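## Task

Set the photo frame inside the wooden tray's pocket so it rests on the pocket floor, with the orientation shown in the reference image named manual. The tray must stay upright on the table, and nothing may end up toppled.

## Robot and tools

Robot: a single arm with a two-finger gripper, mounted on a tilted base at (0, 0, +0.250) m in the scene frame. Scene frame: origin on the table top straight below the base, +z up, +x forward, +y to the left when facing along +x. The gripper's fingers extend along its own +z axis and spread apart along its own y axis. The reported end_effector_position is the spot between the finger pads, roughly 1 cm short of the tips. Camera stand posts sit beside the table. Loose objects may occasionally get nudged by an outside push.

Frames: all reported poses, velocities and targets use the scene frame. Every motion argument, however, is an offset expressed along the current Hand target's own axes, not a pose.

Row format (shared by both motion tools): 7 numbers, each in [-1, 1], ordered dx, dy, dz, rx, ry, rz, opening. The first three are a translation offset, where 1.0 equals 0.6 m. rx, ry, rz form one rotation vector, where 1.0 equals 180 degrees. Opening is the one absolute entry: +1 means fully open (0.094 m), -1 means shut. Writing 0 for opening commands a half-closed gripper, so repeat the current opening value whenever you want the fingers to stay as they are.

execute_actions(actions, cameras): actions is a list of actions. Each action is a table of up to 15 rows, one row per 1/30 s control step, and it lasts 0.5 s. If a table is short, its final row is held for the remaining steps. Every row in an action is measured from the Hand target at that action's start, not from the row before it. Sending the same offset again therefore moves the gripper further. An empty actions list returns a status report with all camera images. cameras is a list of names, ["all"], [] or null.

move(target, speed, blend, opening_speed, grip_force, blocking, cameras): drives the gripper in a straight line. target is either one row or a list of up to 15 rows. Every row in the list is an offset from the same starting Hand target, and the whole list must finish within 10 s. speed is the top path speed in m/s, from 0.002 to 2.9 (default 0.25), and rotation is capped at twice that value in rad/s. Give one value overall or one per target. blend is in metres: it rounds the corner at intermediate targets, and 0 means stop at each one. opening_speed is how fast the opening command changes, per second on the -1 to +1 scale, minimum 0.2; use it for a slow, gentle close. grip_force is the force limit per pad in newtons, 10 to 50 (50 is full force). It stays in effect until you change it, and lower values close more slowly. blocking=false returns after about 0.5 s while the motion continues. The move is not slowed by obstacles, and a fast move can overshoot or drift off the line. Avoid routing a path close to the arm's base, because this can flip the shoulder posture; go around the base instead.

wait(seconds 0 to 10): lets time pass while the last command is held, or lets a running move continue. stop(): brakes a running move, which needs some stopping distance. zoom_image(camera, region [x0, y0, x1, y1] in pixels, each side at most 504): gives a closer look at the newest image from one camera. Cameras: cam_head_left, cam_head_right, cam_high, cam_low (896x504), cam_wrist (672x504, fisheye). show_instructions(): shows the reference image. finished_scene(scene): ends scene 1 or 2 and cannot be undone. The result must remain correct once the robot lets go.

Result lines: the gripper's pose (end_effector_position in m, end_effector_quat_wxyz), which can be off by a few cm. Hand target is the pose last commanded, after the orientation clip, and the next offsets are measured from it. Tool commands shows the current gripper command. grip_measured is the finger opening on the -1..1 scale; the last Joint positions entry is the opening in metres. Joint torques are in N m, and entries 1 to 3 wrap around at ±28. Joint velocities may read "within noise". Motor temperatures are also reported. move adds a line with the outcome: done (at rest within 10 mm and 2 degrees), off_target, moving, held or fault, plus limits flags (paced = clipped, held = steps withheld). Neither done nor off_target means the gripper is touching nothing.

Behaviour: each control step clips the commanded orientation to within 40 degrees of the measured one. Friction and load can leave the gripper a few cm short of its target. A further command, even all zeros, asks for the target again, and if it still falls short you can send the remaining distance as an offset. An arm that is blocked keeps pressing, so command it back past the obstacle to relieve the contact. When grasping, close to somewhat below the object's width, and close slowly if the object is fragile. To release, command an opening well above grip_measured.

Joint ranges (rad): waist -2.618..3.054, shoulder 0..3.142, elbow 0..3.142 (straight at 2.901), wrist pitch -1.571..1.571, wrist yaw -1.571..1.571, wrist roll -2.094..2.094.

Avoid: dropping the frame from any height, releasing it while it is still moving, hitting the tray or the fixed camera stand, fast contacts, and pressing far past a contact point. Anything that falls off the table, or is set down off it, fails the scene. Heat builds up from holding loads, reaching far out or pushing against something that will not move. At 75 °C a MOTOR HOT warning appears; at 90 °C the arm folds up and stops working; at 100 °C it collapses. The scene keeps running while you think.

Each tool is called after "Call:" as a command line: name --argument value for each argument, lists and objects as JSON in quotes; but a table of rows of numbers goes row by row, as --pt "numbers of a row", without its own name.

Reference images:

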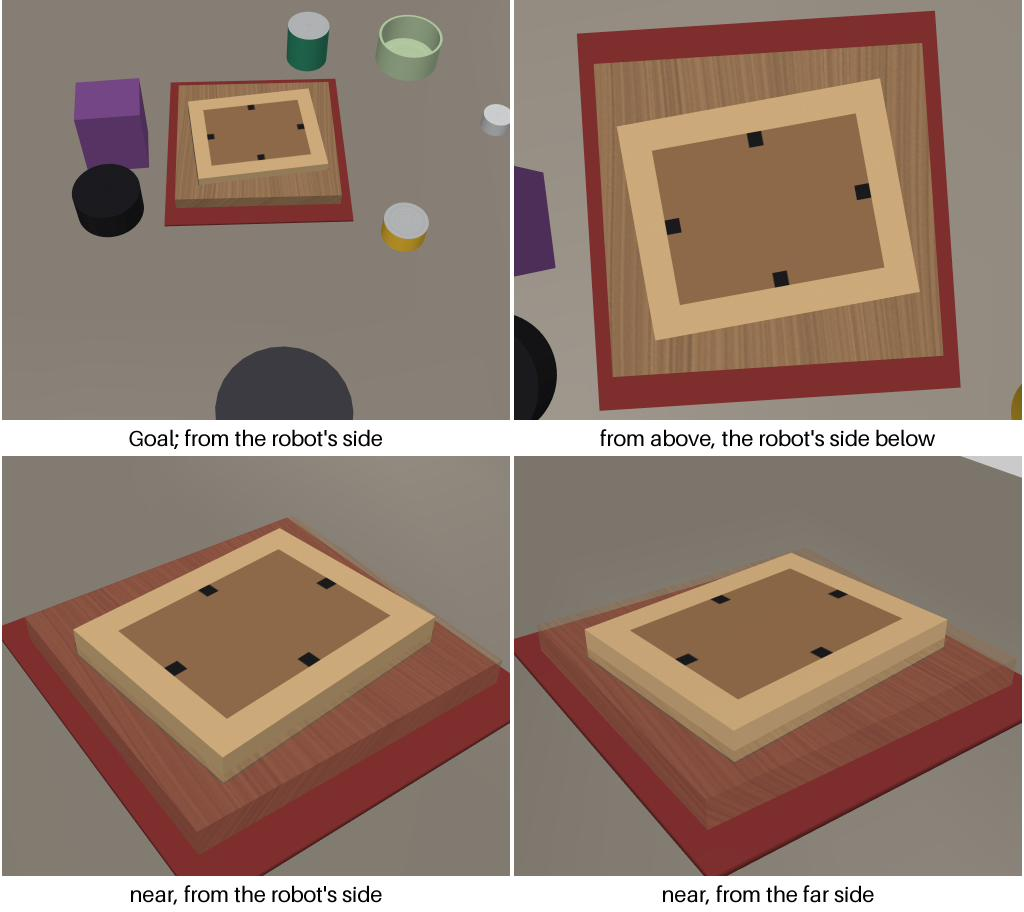

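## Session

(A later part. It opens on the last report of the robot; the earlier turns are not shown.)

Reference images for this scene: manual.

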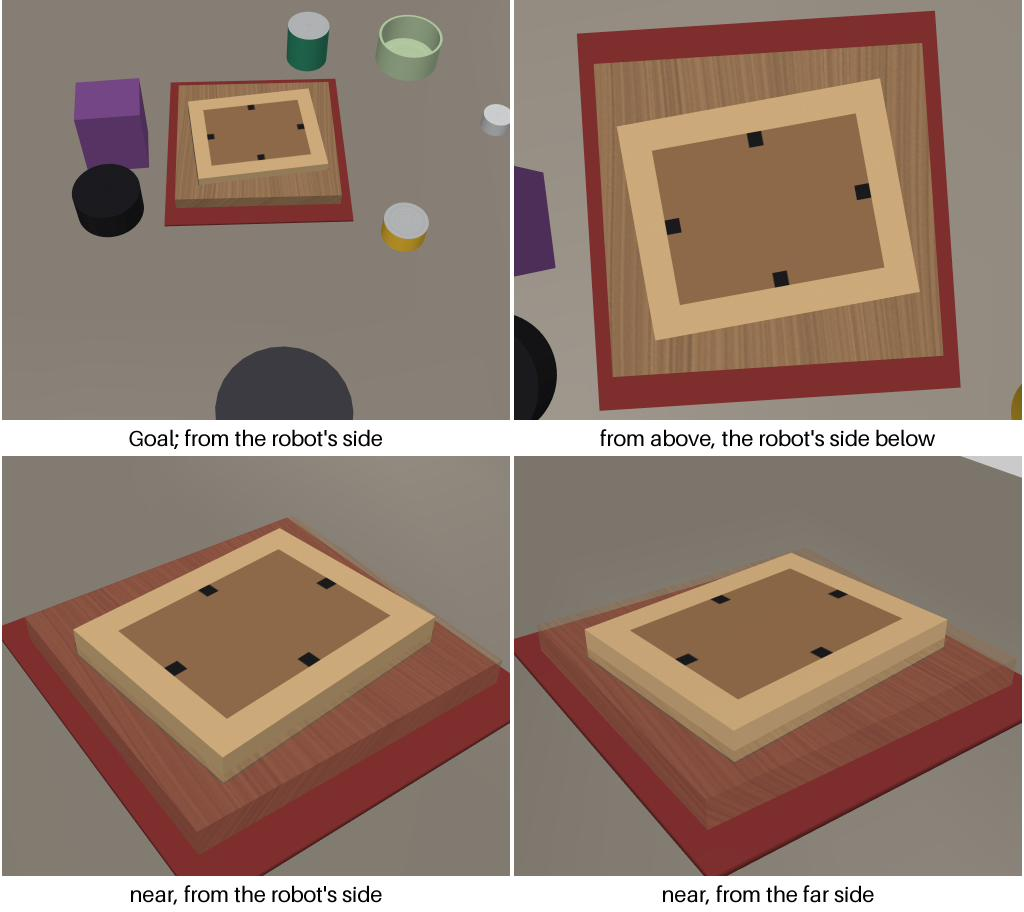

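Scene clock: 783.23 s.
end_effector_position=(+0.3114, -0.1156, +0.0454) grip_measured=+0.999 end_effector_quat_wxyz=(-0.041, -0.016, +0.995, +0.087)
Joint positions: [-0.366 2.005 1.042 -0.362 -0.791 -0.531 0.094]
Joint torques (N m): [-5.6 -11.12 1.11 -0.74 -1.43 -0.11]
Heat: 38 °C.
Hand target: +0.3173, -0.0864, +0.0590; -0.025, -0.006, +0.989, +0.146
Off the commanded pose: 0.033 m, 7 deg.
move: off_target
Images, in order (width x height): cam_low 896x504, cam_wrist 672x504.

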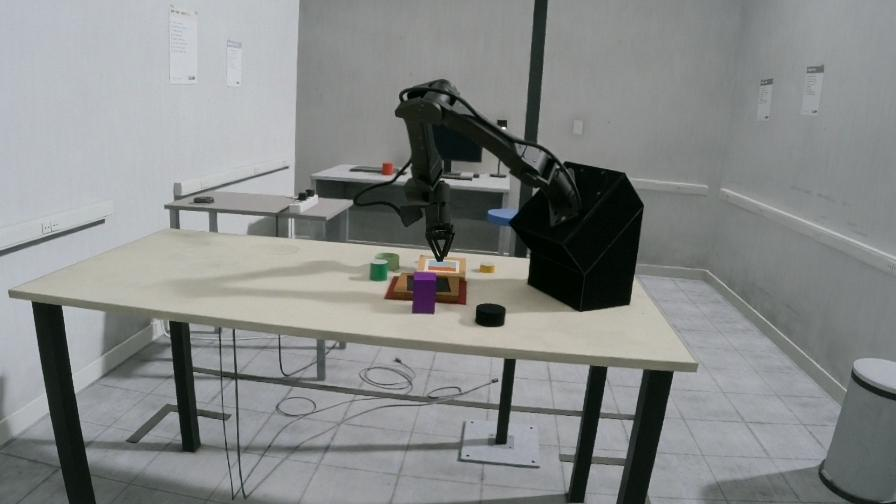

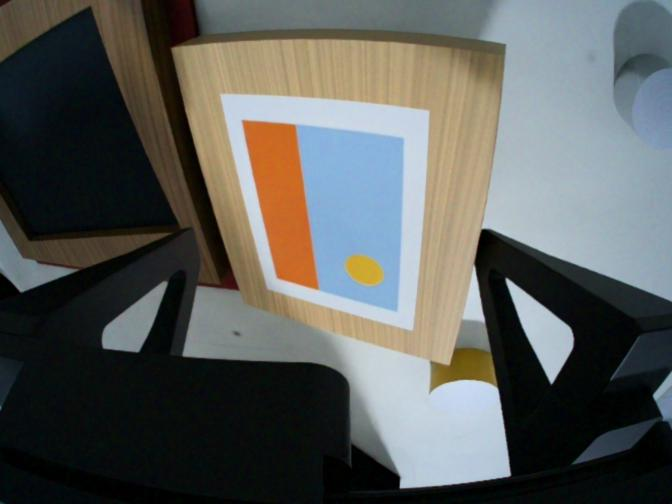

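Call:
move --pt "0.0024 0.0145 -0.0478 0 0 0 1.0" --pt "0.0063 0.06 -0.0835 0 0 0 1.0" --speed '[0.04, 0.04]' --blend 0 --cameras '["cam_wrist", "cam_low"]'

Call:
zoom_image --camera "cam_low" --region '[370, 220, 500, 320]'

Scene clock: 796.13 s.
end_effector_position=(+0.3107, -0.0758, +0.1076) grip_measured=+0.999 end_effector_quat_wxyz=(-0.044, -0.007, +0.991, +0.127)
Joint positions: [-0.426 1.803 1.014 -0.673 -0.869 -0.655 0.094]
Joint torques (N m): [-6.12 -9.76 1.87 -0.44 -0.7 -0.13]
Heat: 41 °C.
Hand target: +0.3159, -0.0665, +0.1175; -0.025, -0.006, +0.989, +0.146
Off the commanded pose: 0.015 m, 3 deg.
move: off_target
Images, in order (width x height): cam_low 896x504, cam_wrist 672x504.

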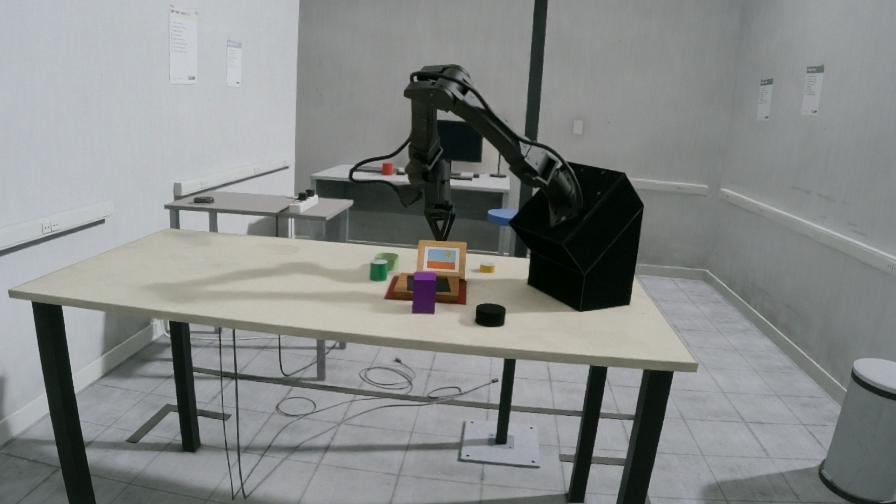

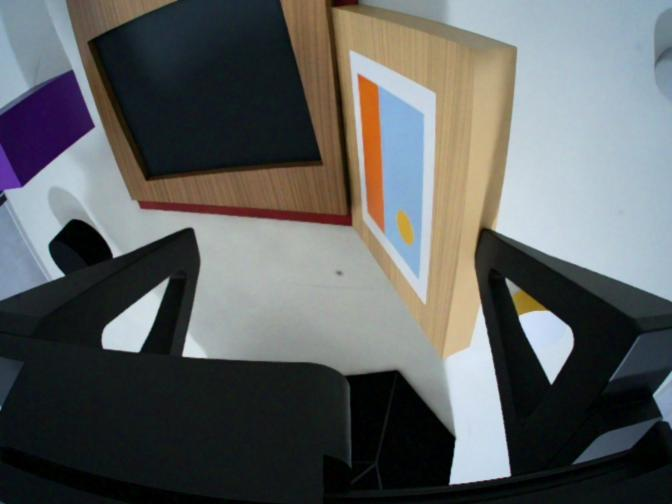

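Scaled by 3.877 from the camera's 896x504 image, which has a finer 1280x720 frame.

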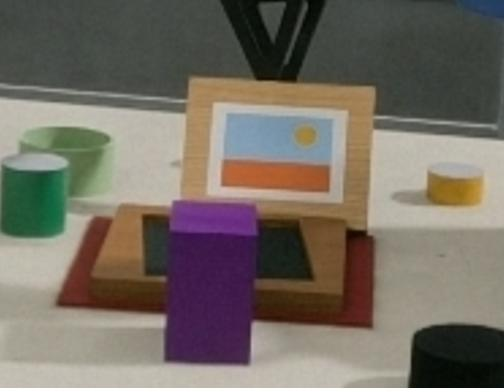

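Call:
move --pt "0.0027 0.0405 -0.0068 0 0 0 1.0" --pt "0.0048 0.0748 -0.006 0 0 0 1.0" --speed '[0.04, 0.04]' --blend '[0.01, 0]' --cameras '["cam_wrist", "cam_low"]'

Call:
zoom_image --camera "cam_low" --region '[370, 220, 500, 320]'

Scene clock: 811.07 s.
end_effector_position=(+0.3133, -0.0325, +0.1296) grip_measured=+0.999 end_effector_quat_wxyz=(-0.027, -0.007, +0.990, +0.140)
Joint positions: [-0.38 1.618 0.918 -0.687 -0.903 -0.574 0.094]
Joint torques (N m): [-3.43 -8.98 2.07 -0.3 -0.26 0.1]
Heat: 41 °C.
Hand target: +0.3131, -0.0247, +0.1340; -0.025, -0.006, +0.989, +0.146
Off the commanded pose: 0.009 m, 1 deg.
move: done
Images, in order (width x height): cam_low 896x504, cam_wrist 672x504.

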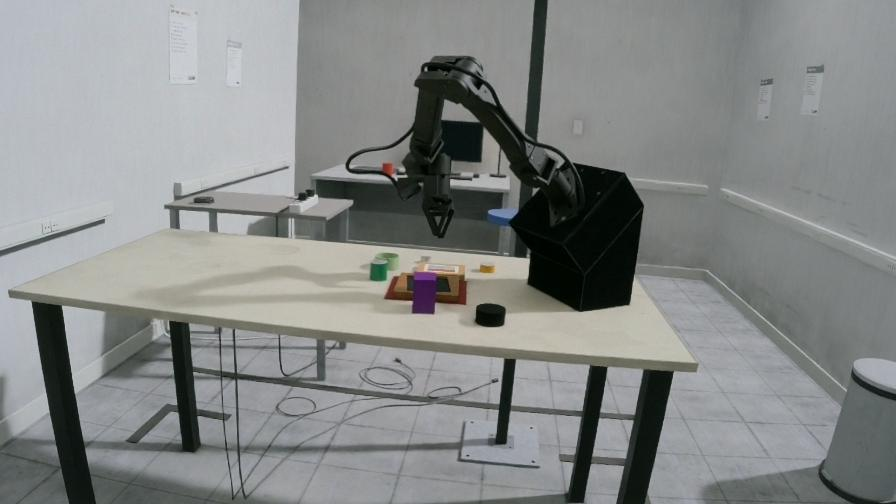

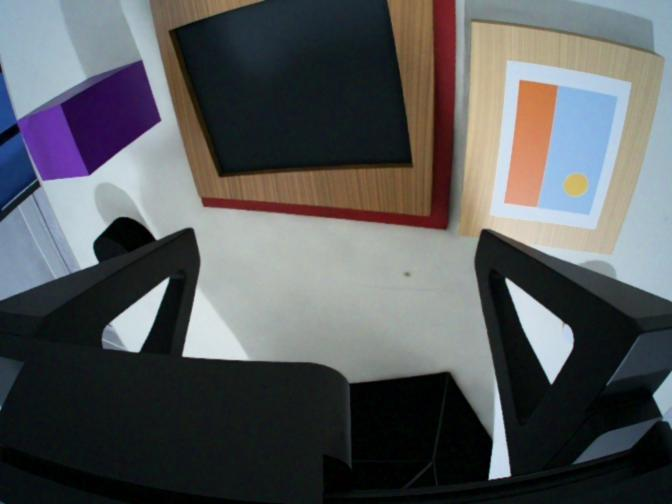

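Scaled by 3.877 from the camera's 896x504 image, which has a finer 1280x720 frame.

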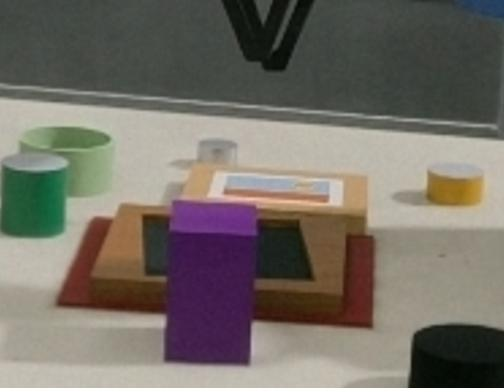

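Call:
move --pt "-0.0085 -0.2163 -0.0065 0 0 -0.0156 1.0" --pt "-0.0147 -0.2571 0.1168 0 0 -0.0156 1.0" --speed '[0.12, 0.07]' --blend '[0.015, 0]' --cameras '["cam_wrist"]'

Scene clock: 872.77 s.
end_effector_position=(+0.3201, -0.1511, +0.0284) grip_measured=+0.999 end_effector_quat_wxyz=(-0.021, -0.034, +0.989, +0.141)
Joint positions: [-0.435 2.231 1.263 -0.483 -0.913 -0.714 0.094]
Joint torques (N m): [-6.22 -6.6 3.25 -0.12 -0.25 0.11]
Heat: 40 °C.
Hand target: +0.3190, -0.1520, +0.0220; -0.021, -0.030, +0.989, +0.146
Off the commanded pose: 0.007 m, 1 deg.
move: done
Images, in order (width x height): cam_wrist 672x504.

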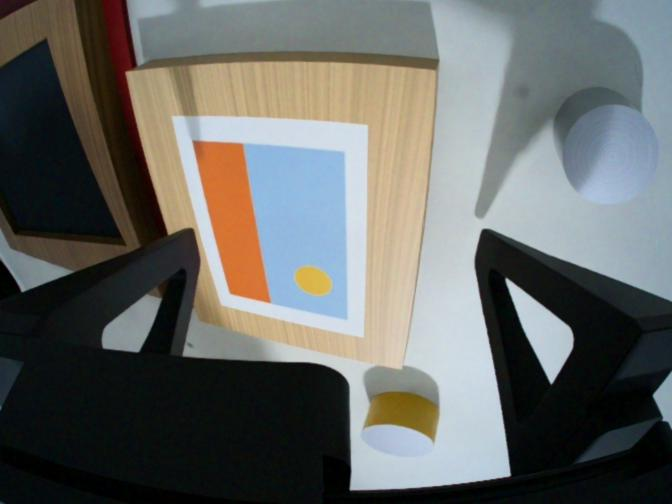

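Call:
move --pt "-0.005 0.1083 0.0185 0 0 0 1.0" --pt "-0.0035 0.1223 -0.0277 0 0 0 1.0" --speed '[0.05, 0.04]' --blend 0 --cameras '["cam_wrist", "cam_low"]'

Call:
zoom_image --camera "cam_low" --region '[370, 220, 500, 320]'

Scene clock: 898.57 s.
end_effector_position=(+0.3117, -0.1155, +0.0457) grip_measured=+0.999 end_effector_quat_wxyz=(-0.039, -0.038, +0.995, +0.088)
Joint positions: [-0.366 2.005 1.044 -0.365 -0.792 -0.576 0.094]
Joint torques (N m): [-5.52 -11.17 1.14 -0.73 -1.43 -0.13]
Heat: 39 °C.
Hand target: +0.3180, -0.0866, +0.0592; -0.021, -0.030, +0.989, +0.146
Off the commanded pose: 0.033 m, 7 deg.
move: off_target
Images, in order (width x height): cam_low 896x504, cam_wrist 672x504.

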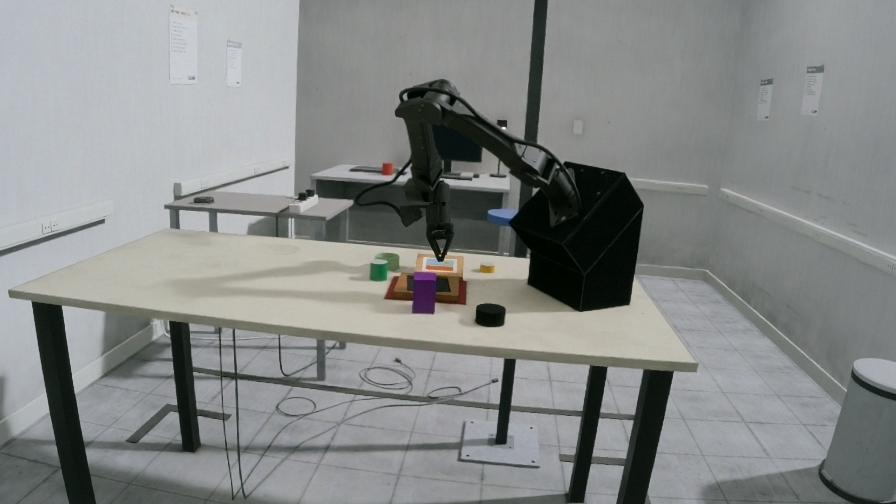

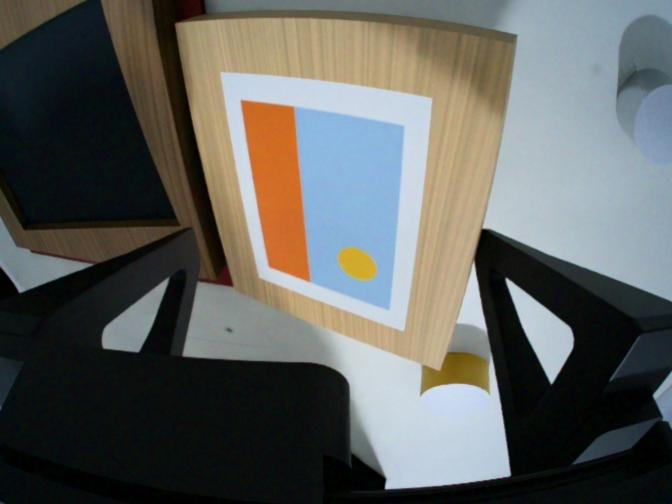

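Scaled by 3.877 from the camera's 896x504 image, which has a finer 1280x720 frame.

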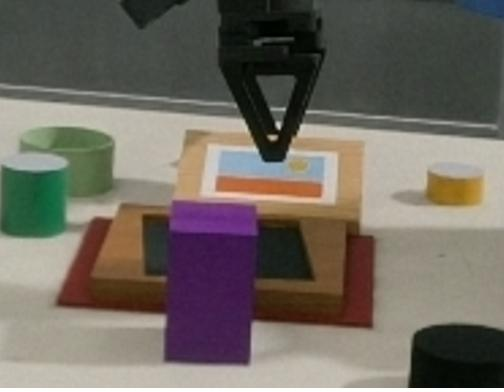

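Call:
move --pt "0.0015 0.0135 -0.0447 0 0 0 1.0" --pt "0.0025 0.0583 -0.0774 0 0 0 1.0" --speed '[0.04, 0.04]' --blend 0 --cameras '["cam_wrist", "cam_low"]'

Call:
zoom_image --camera "cam_low" --region '[370, 220, 500, 320]'

Scene clock: 933.30 s.
end_effector_position=(+0.3114, -0.0794, +0.1042) grip_measured=+0.999 end_effector_quat_wxyz=(-0.042, -0.031, +0.991, +0.121)
Joint positions: [-0.421 1.811 1.016 -0.651 -0.856 -0.688 0.094]
Joint torques (N m): [-5.71 -9.77 1.85 -0.45 -0.84 -0.14]
Motor temperatures (°C): [35 42 28 30 33 28 29]
Heat: 42 °C.
Hand target: +0.3171, -0.0667, +0.1138; -0.021, -0.030, +0.989, +0.146
Off the commanded pose: 0.017 m, 4 deg.
move: off_target
Images, in order (width x height): cam_low 896x504, cam_wrist 672x504.

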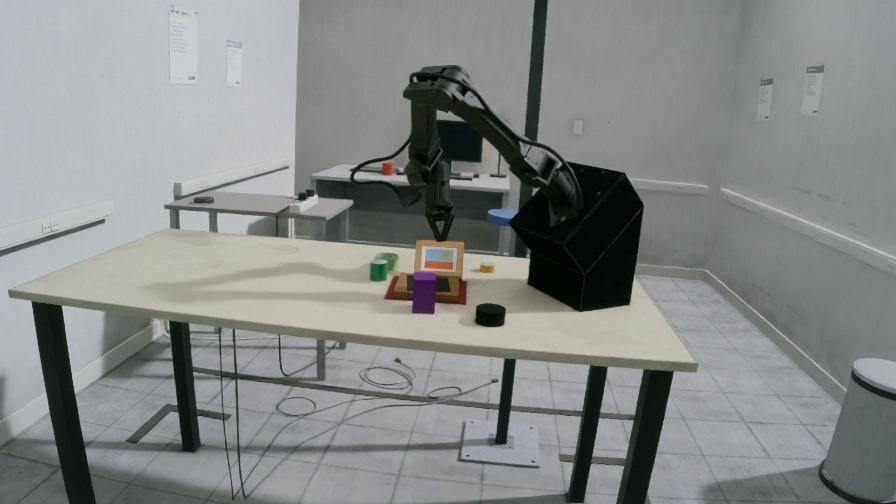

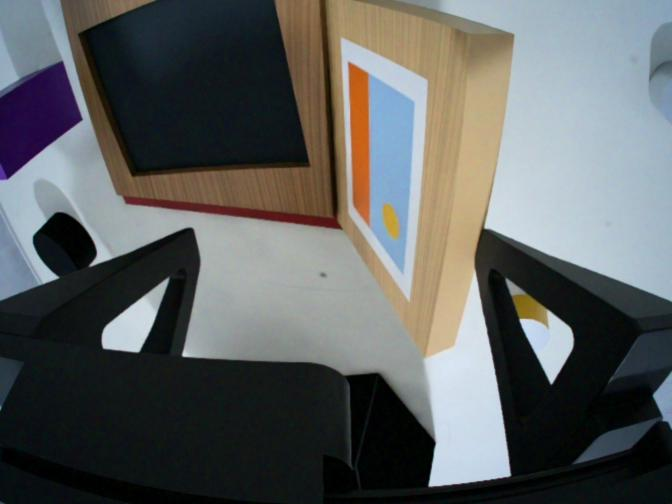

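Scaled by 3.877 from the camera's 896x504 image, which has a finer 1280x720 frame.

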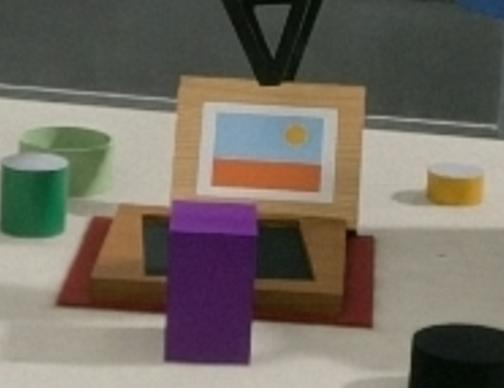

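Call:
move --target '[0.0, 0.0342, 0.0138, 0, 0, 0, 1.0]' --speed 0.03 --cameras '["cam_wrist", "cam_low"]'

Call:
zoom_image --camera "cam_low" --region '[370, 220, 500, 320]'

Scene clock: 940.83 s.
end_effector_position=(+0.3107, -0.0649, +0.1117) grip_measured=+0.999 end_effector_quat_wxyz=(-0.036, -0.022, +0.992, +0.115)
Joint positions: [-0.403 1.728 0.956 -0.624 -0.851 -0.623 0.094]
Joint torques (N m): [-2.28 -8.55 1.55 -0.14 -0.83 0.01]
Heat: 42 °C.
Hand target: +0.3154, -0.0447, +0.1119; -0.021, -0.030, +0.989, +0.146
Off the commanded pose: 0.021 m, 4 deg.
move: off_target
Images, in order (width x height): cam_low 896x504, cam_wrist 672x504.

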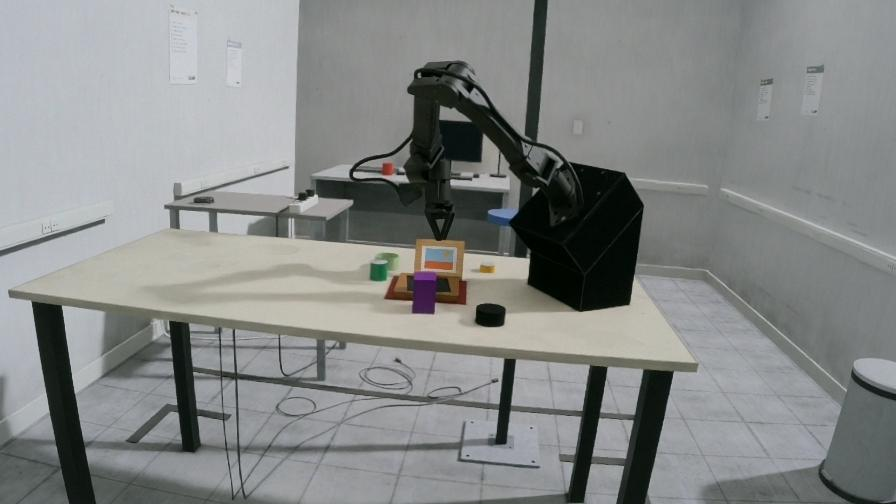

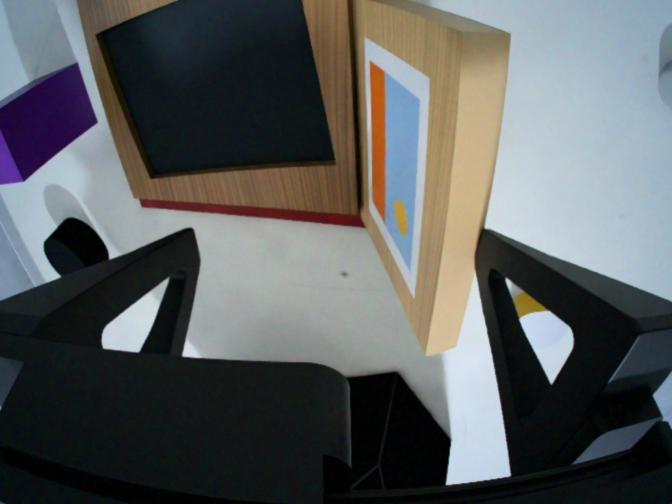

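Scaled by 3.877 from the camera's 896x504 image, which has a finer 1280x720 frame.

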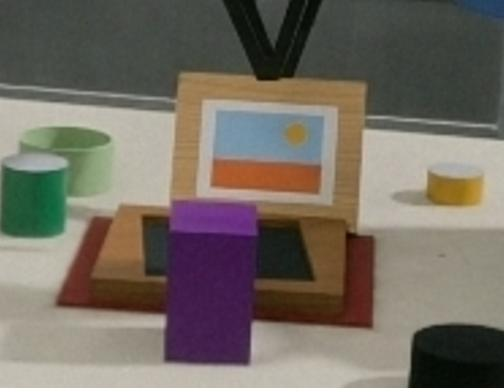

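Call:
move --target '[0.0, 0.0325, 0.0155, 0, 0, 0, 1.0]' --speed 0.03 --cameras '["cam_wrist", "cam_low"]'

Call:
zoom_image --camera "cam_low" --region '[370, 220, 500, 320]'

Scene clock: 951.50 s.
end_effector_position=(+0.3106, -0.0543, +0.1125) grip_measured=+0.999 end_effector_quat_wxyz=(-0.038, -0.022, +0.995, +0.088)
Joint positions: [-0.357 1.646 0.902 -0.568 -0.792 -0.527 0.094]
Joint torques (N m): [-0.75 -7.36 1.25 -0.04 -1.31 -0.01]
Heat: 40 °C.
Hand target: +0.3139, -0.0233, +0.1087; -0.021, -0.030, +0.989, +0.146
Off the commanded pose: 0.031 m, 7 deg.
move: off_target
Images, in order (width x height): cam_low 896x504, cam_wrist 672x504.

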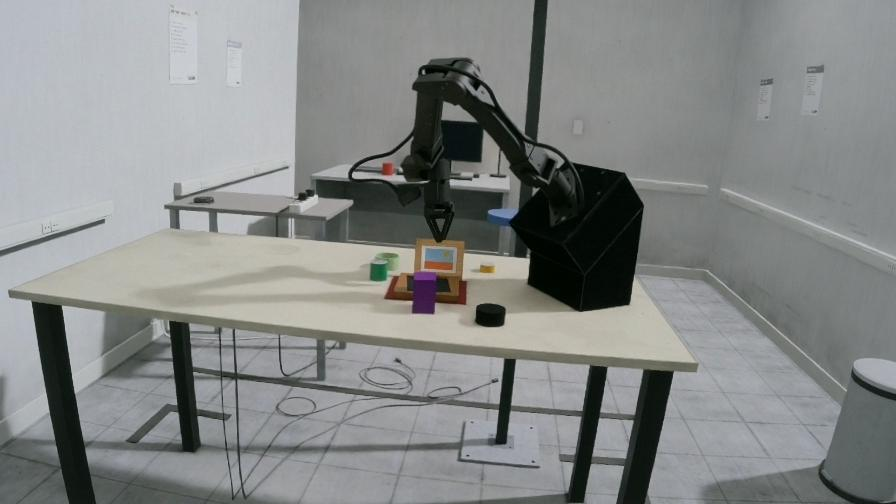

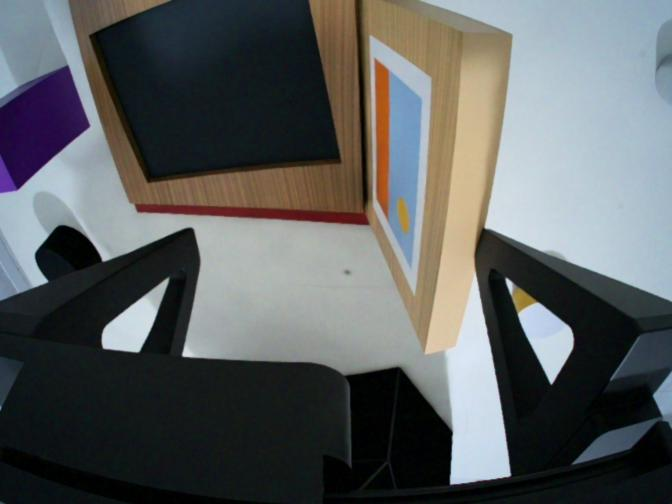

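Scaled by 3.877 from the camera's 896x504 image, which has a finer 1280x720 frame.

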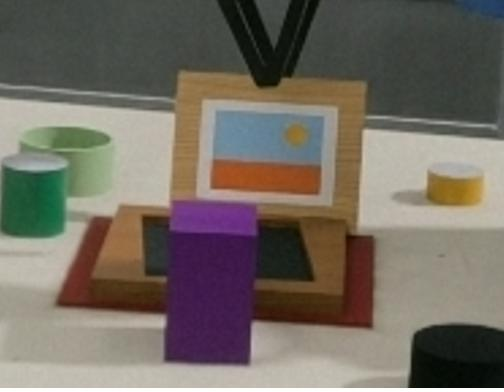

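Call:
move --target '[0.0004, 0.0035, -0.0112, 0, 0, 0, 1.0]' --speed 0.03 --cameras '["cam_wrist", "cam_low"]'

Call:
zoom_image --camera "cam_low" --region '[370, 220, 500, 320]'

Scene clock: 961.60 s.
end_effector_position=(+0.3110, -0.0509, +0.1149) grip_measured=+0.999 end_effector_quat_wxyz=(-0.038, -0.020, +0.995, +0.092)
Joint positions: [-0.357 1.637 0.902 -0.582 -0.801 -0.527 0.094]
Joint torques (N m): [-1.87 -7.83 1.59 -0.2 -1.24 -0.18]
Heat: 40 °C.
Hand target: +0.3139, -0.0233, +0.1157; -0.021, -0.030, +0.989, +0.146
Off the commanded pose: 0.028 m, 7 deg.
move: off_target
Images, in order (width x height): cam_low 896x504, cam_wrist 672x504.

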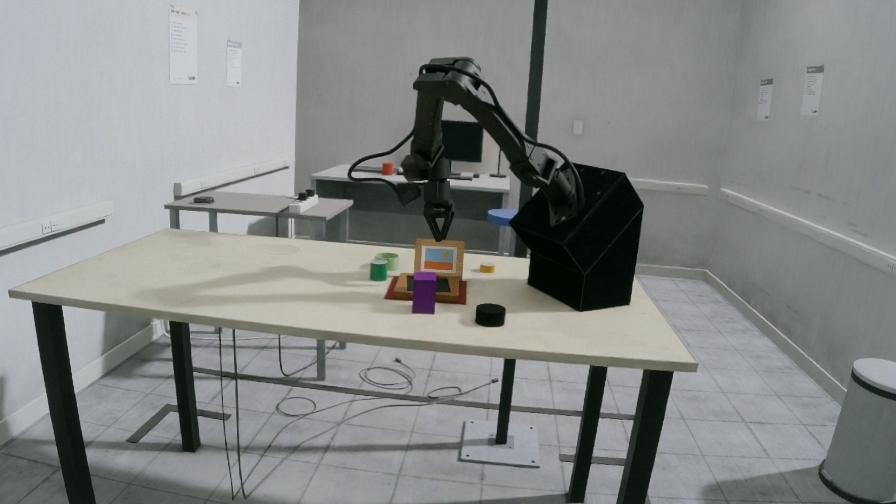

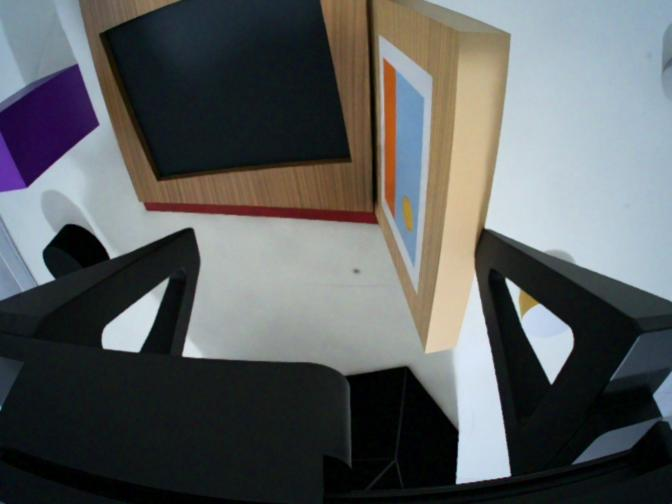

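Scaled by 3.877 from the camera's 896x504 image, which has a finer 1280x720 frame.

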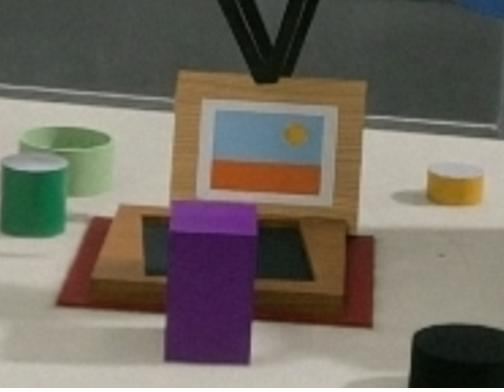

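Call:
move --target '[0.0004, 0.0075, -0.008, 0, 0, 0, 1.0]' --speed 0.02 --cameras '["cam_wrist", "cam_low"]'

Call:
zoom_image --camera "cam_low" --region '[370, 220, 500, 320]'

Scene clock: 988.57 s.
end_effector_position=(+0.3103, -0.0398, +0.1207) grip_measured=+0.999 end_effector_quat_wxyz=(-0.036, -0.016, +0.993, +0.111)
Joint positions: [-0.357 1.615 0.898 -0.621 -0.837 -0.536 0.094]
Joint torques (N m): [-2.13 -8.01 1.77 -0.14 -0.86 -0.16]
Heat: 39 °C.
Hand target: +0.3138, -0.0204, +0.1216; -0.021, -0.030, +0.989, +0.146
Off the commanded pose: 0.020 m, 5 deg.
move: off_target
Images, in order (width x height): cam_low 896x504, cam_wrist 672x504.

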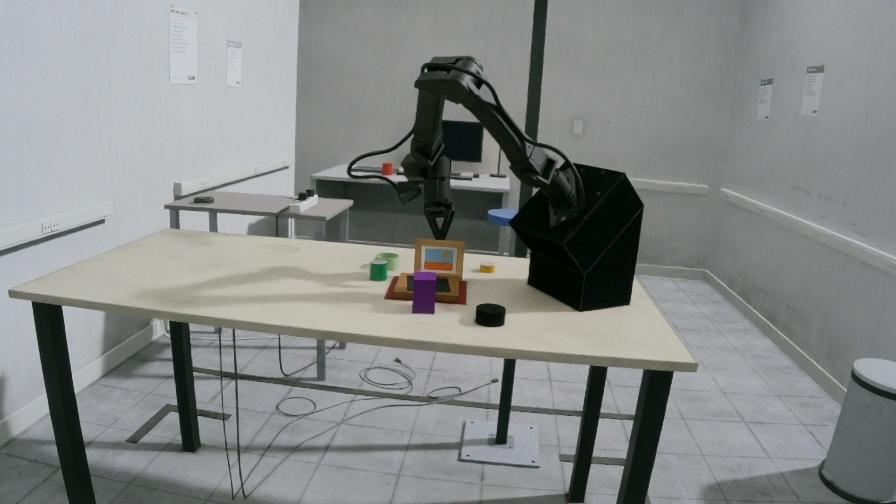

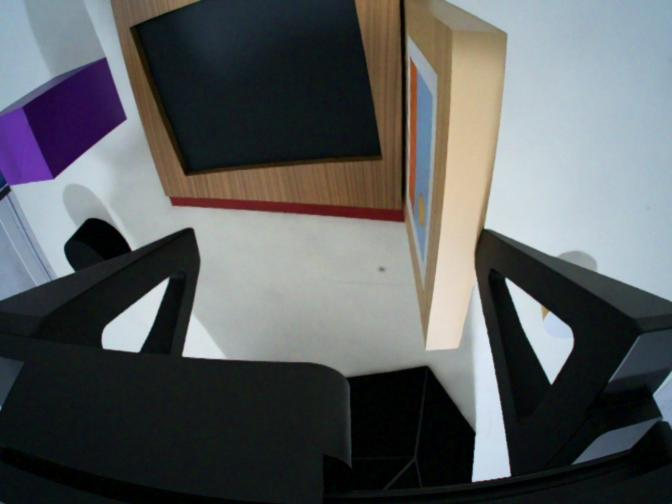

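Scaled by 3.877 from the camera's 896x504 image, which has a finer 1280x720 frame.

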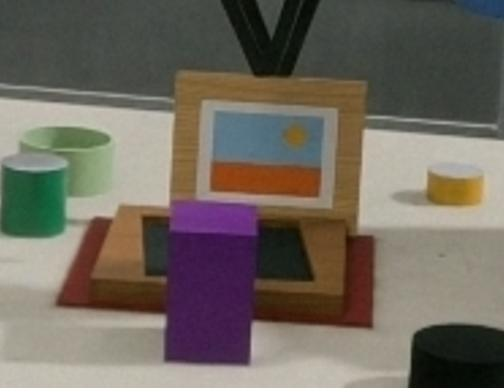

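Call:
move --target '[0.0, 0.014, 0.0112, 0, 0, 0, 1.0]' --speed 0.02 --cameras '["cam_wrist", "cam_low"]'

Call:
zoom_image --camera "cam_low" --region '[370, 220, 500, 320]'

Scene clock: 998.90 s.
end_effector_position=(+0.3090, -0.0262, +0.1231) grip_measured=+0.999 end_effector_quat_wxyz=(-0.037, -0.014, +0.992, +0.116)
Joint positions: [-0.329 1.571 0.875 -0.621 -0.838 -0.5 0.094]
Joint torques (N m): [-1.06 -6.54 1.46 0.28 -0.78 0]
Heat: 39 °C.
Hand target: +0.3130, -0.0104, +0.1176; -0.021, -0.030, +0.989, +0.146
Off the commanded pose: 0.017 m, 4 deg.
move: off_target
Images, in order (width x height): cam_low 896x504, cam_wrist 672x504.

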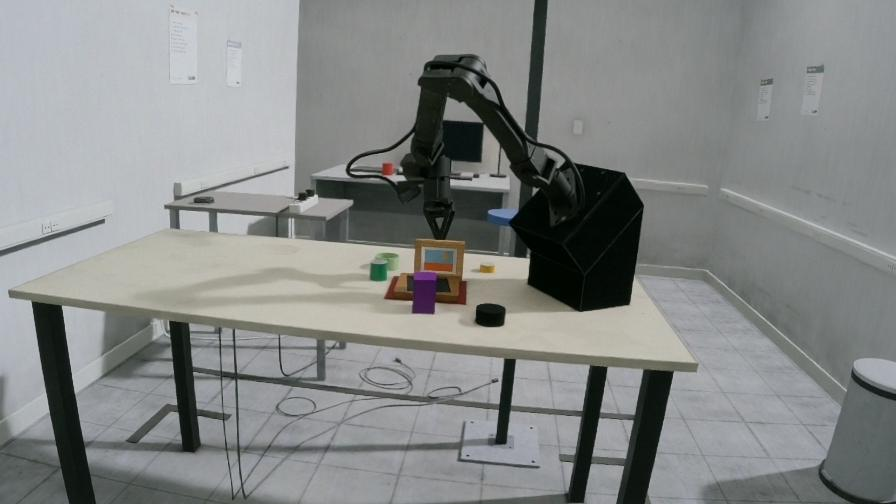

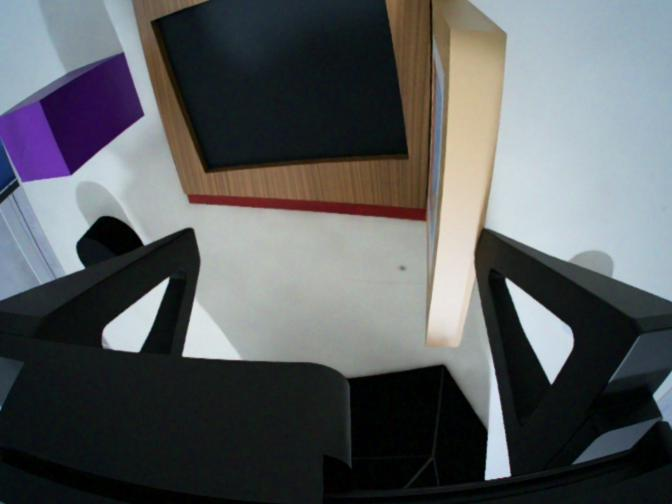

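Scaled by 3.877 from the camera's 896x504 image, which has a finer 1280x720 frame.

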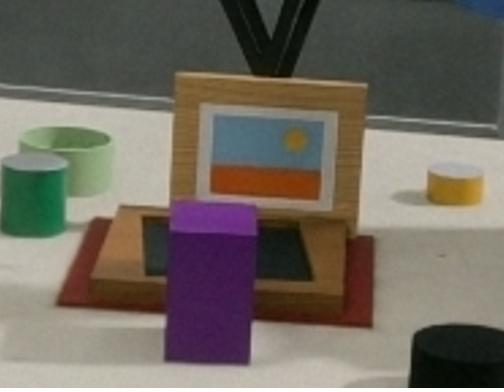

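Call:
zoom_image --camera "cam_wrist" --region '[390, 0, 540, 370]'

Scaled by 1.362 from the camera's 672x504 image, which has a finer 960x720 frame.

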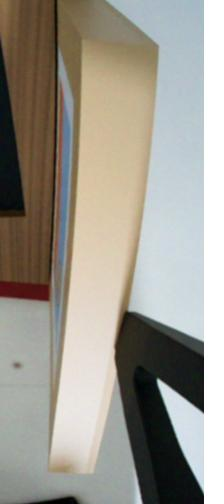

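Call:
move --target '[0.0, 0.0143, 0.0043, 0, 0, 0, 1.0]' --speed 0.02 --cameras '["cam_wrist", "cam_low"]'

Call:
zoom_image --camera "cam_wrist" --region '[390, 0, 540, 370]'

Call:
zoom_image --camera "cam_low" --region '[370, 220, 500, 320]'

Scene clock: 1063.43 s.
end_effector_position=(+0.3083, -0.0138, +0.1245) grip_measured=+0.999 end_effector_quat_wxyz=(-0.038, -0.012, +0.992, +0.121)
Joint positions: [-0.3 1.534 0.857 -0.619 -0.838 -0.461 0.094]
Joint torques (N m): [-0.88 -6.04 1.31 0.46 -0.69 0.03]
Motor temperatures (°C): [33 36 28 30 32 28 29]
Heat: 36 °C.
Hand target: +0.3123, -0.0014, +0.1176; -0.021, -0.030, +0.989, +0.146
Off the commanded pose: 0.015 m, 4 deg.
move: off_target
Images, in order (width x height): cam_low 896x504, cam_wrist 672x504.

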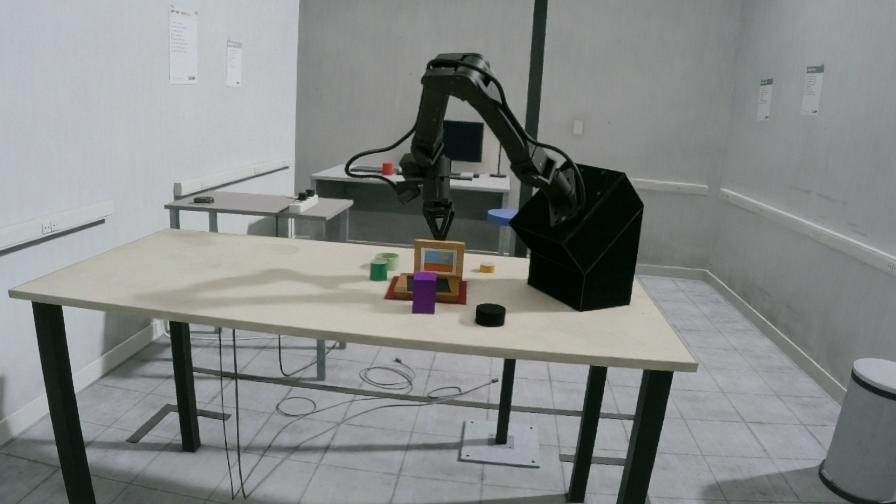

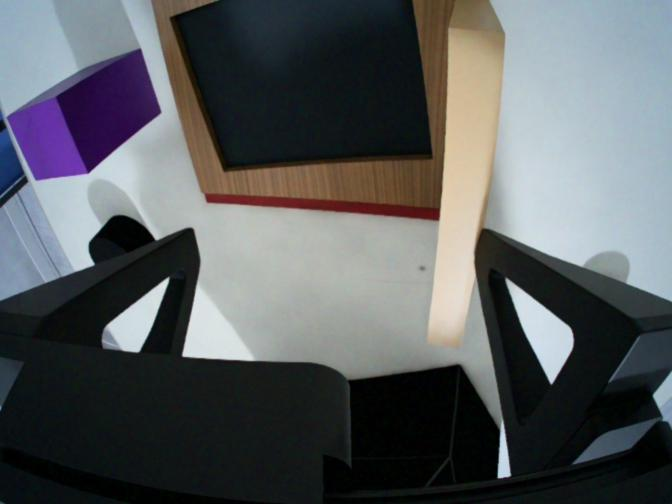

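Scaled by 1.362 from the camera's 672x504 image, which has a finer 960x720 frame.

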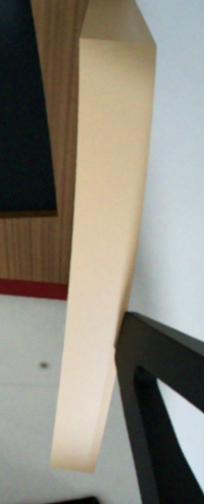

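Scaled by 3.877 from the camera's 896x504 image, which has a finer 1280x720 frame.

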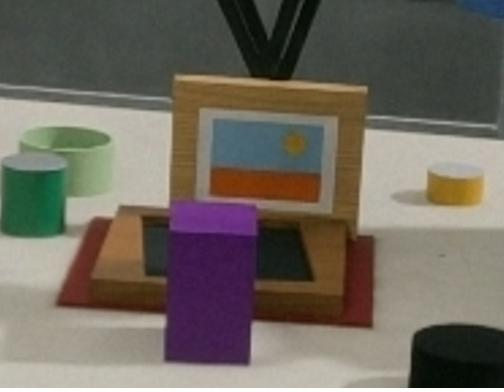

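Call:
move --target '[0.0017, -0.0158, -0.017, 0, 0, 0, 1.0]' --speed 0.02 --cameras '["cam_wrist", "cam_low"]'

Call:
zoom_image --camera "cam_low" --region '[370, 220, 500, 320]'

Scene clock: 1089.87 s.
end_effector_position=(+0.3084, -0.0105, +0.1271) grip_measured=+0.999 end_effector_quat_wxyz=(-0.032, -0.029, +0.990, +0.134)
Joint positions: [-0.308 1.534 0.857 -0.634 -0.867 -0.514 0.094]
Joint torques (N m): [-4.64 -4.04 3.82 0.01 -0.53 -0.18]
Heat: 37 °C.
Hand target: +0.3124, -0.0135, +0.1247; -0.021, -0.030, +0.989, +0.146
Off the commanded pose: 0.006 m, 2 deg.
move: done
Images, in order (width x height): cam_low 896x504, cam_wrist 672x504.

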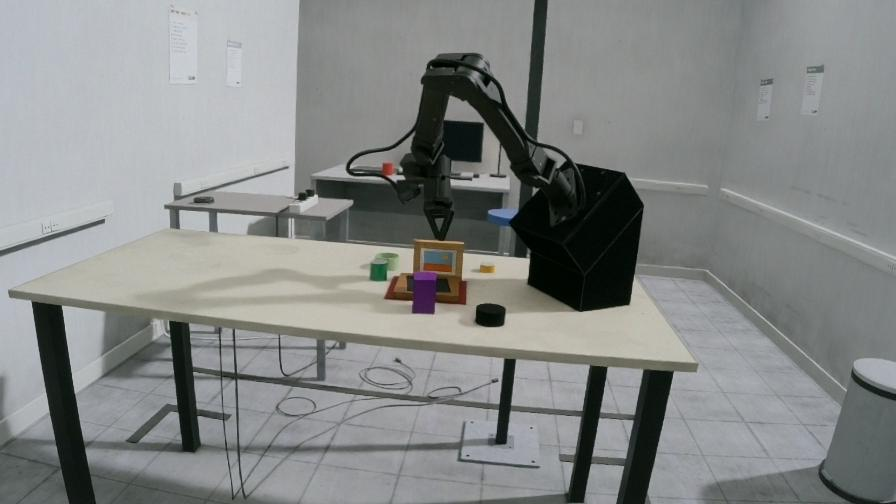

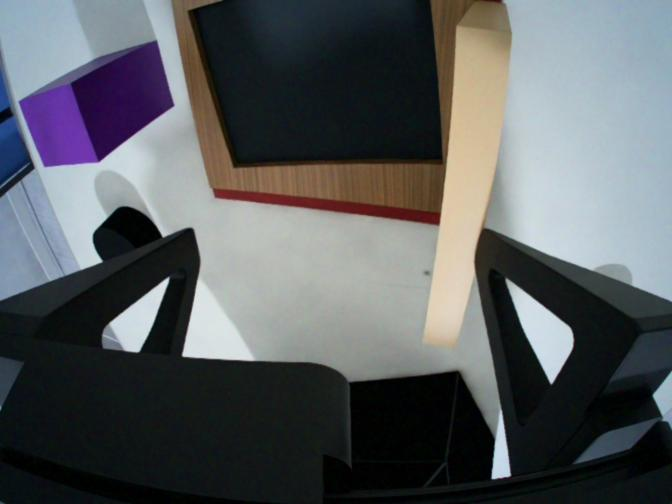

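Scaled by 3.877 from the camera's 896x504 image, which has a finer 1280x720 frame.

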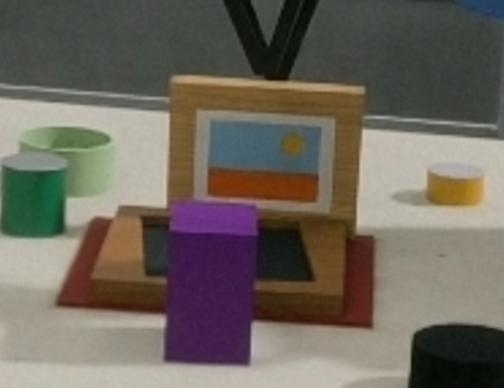

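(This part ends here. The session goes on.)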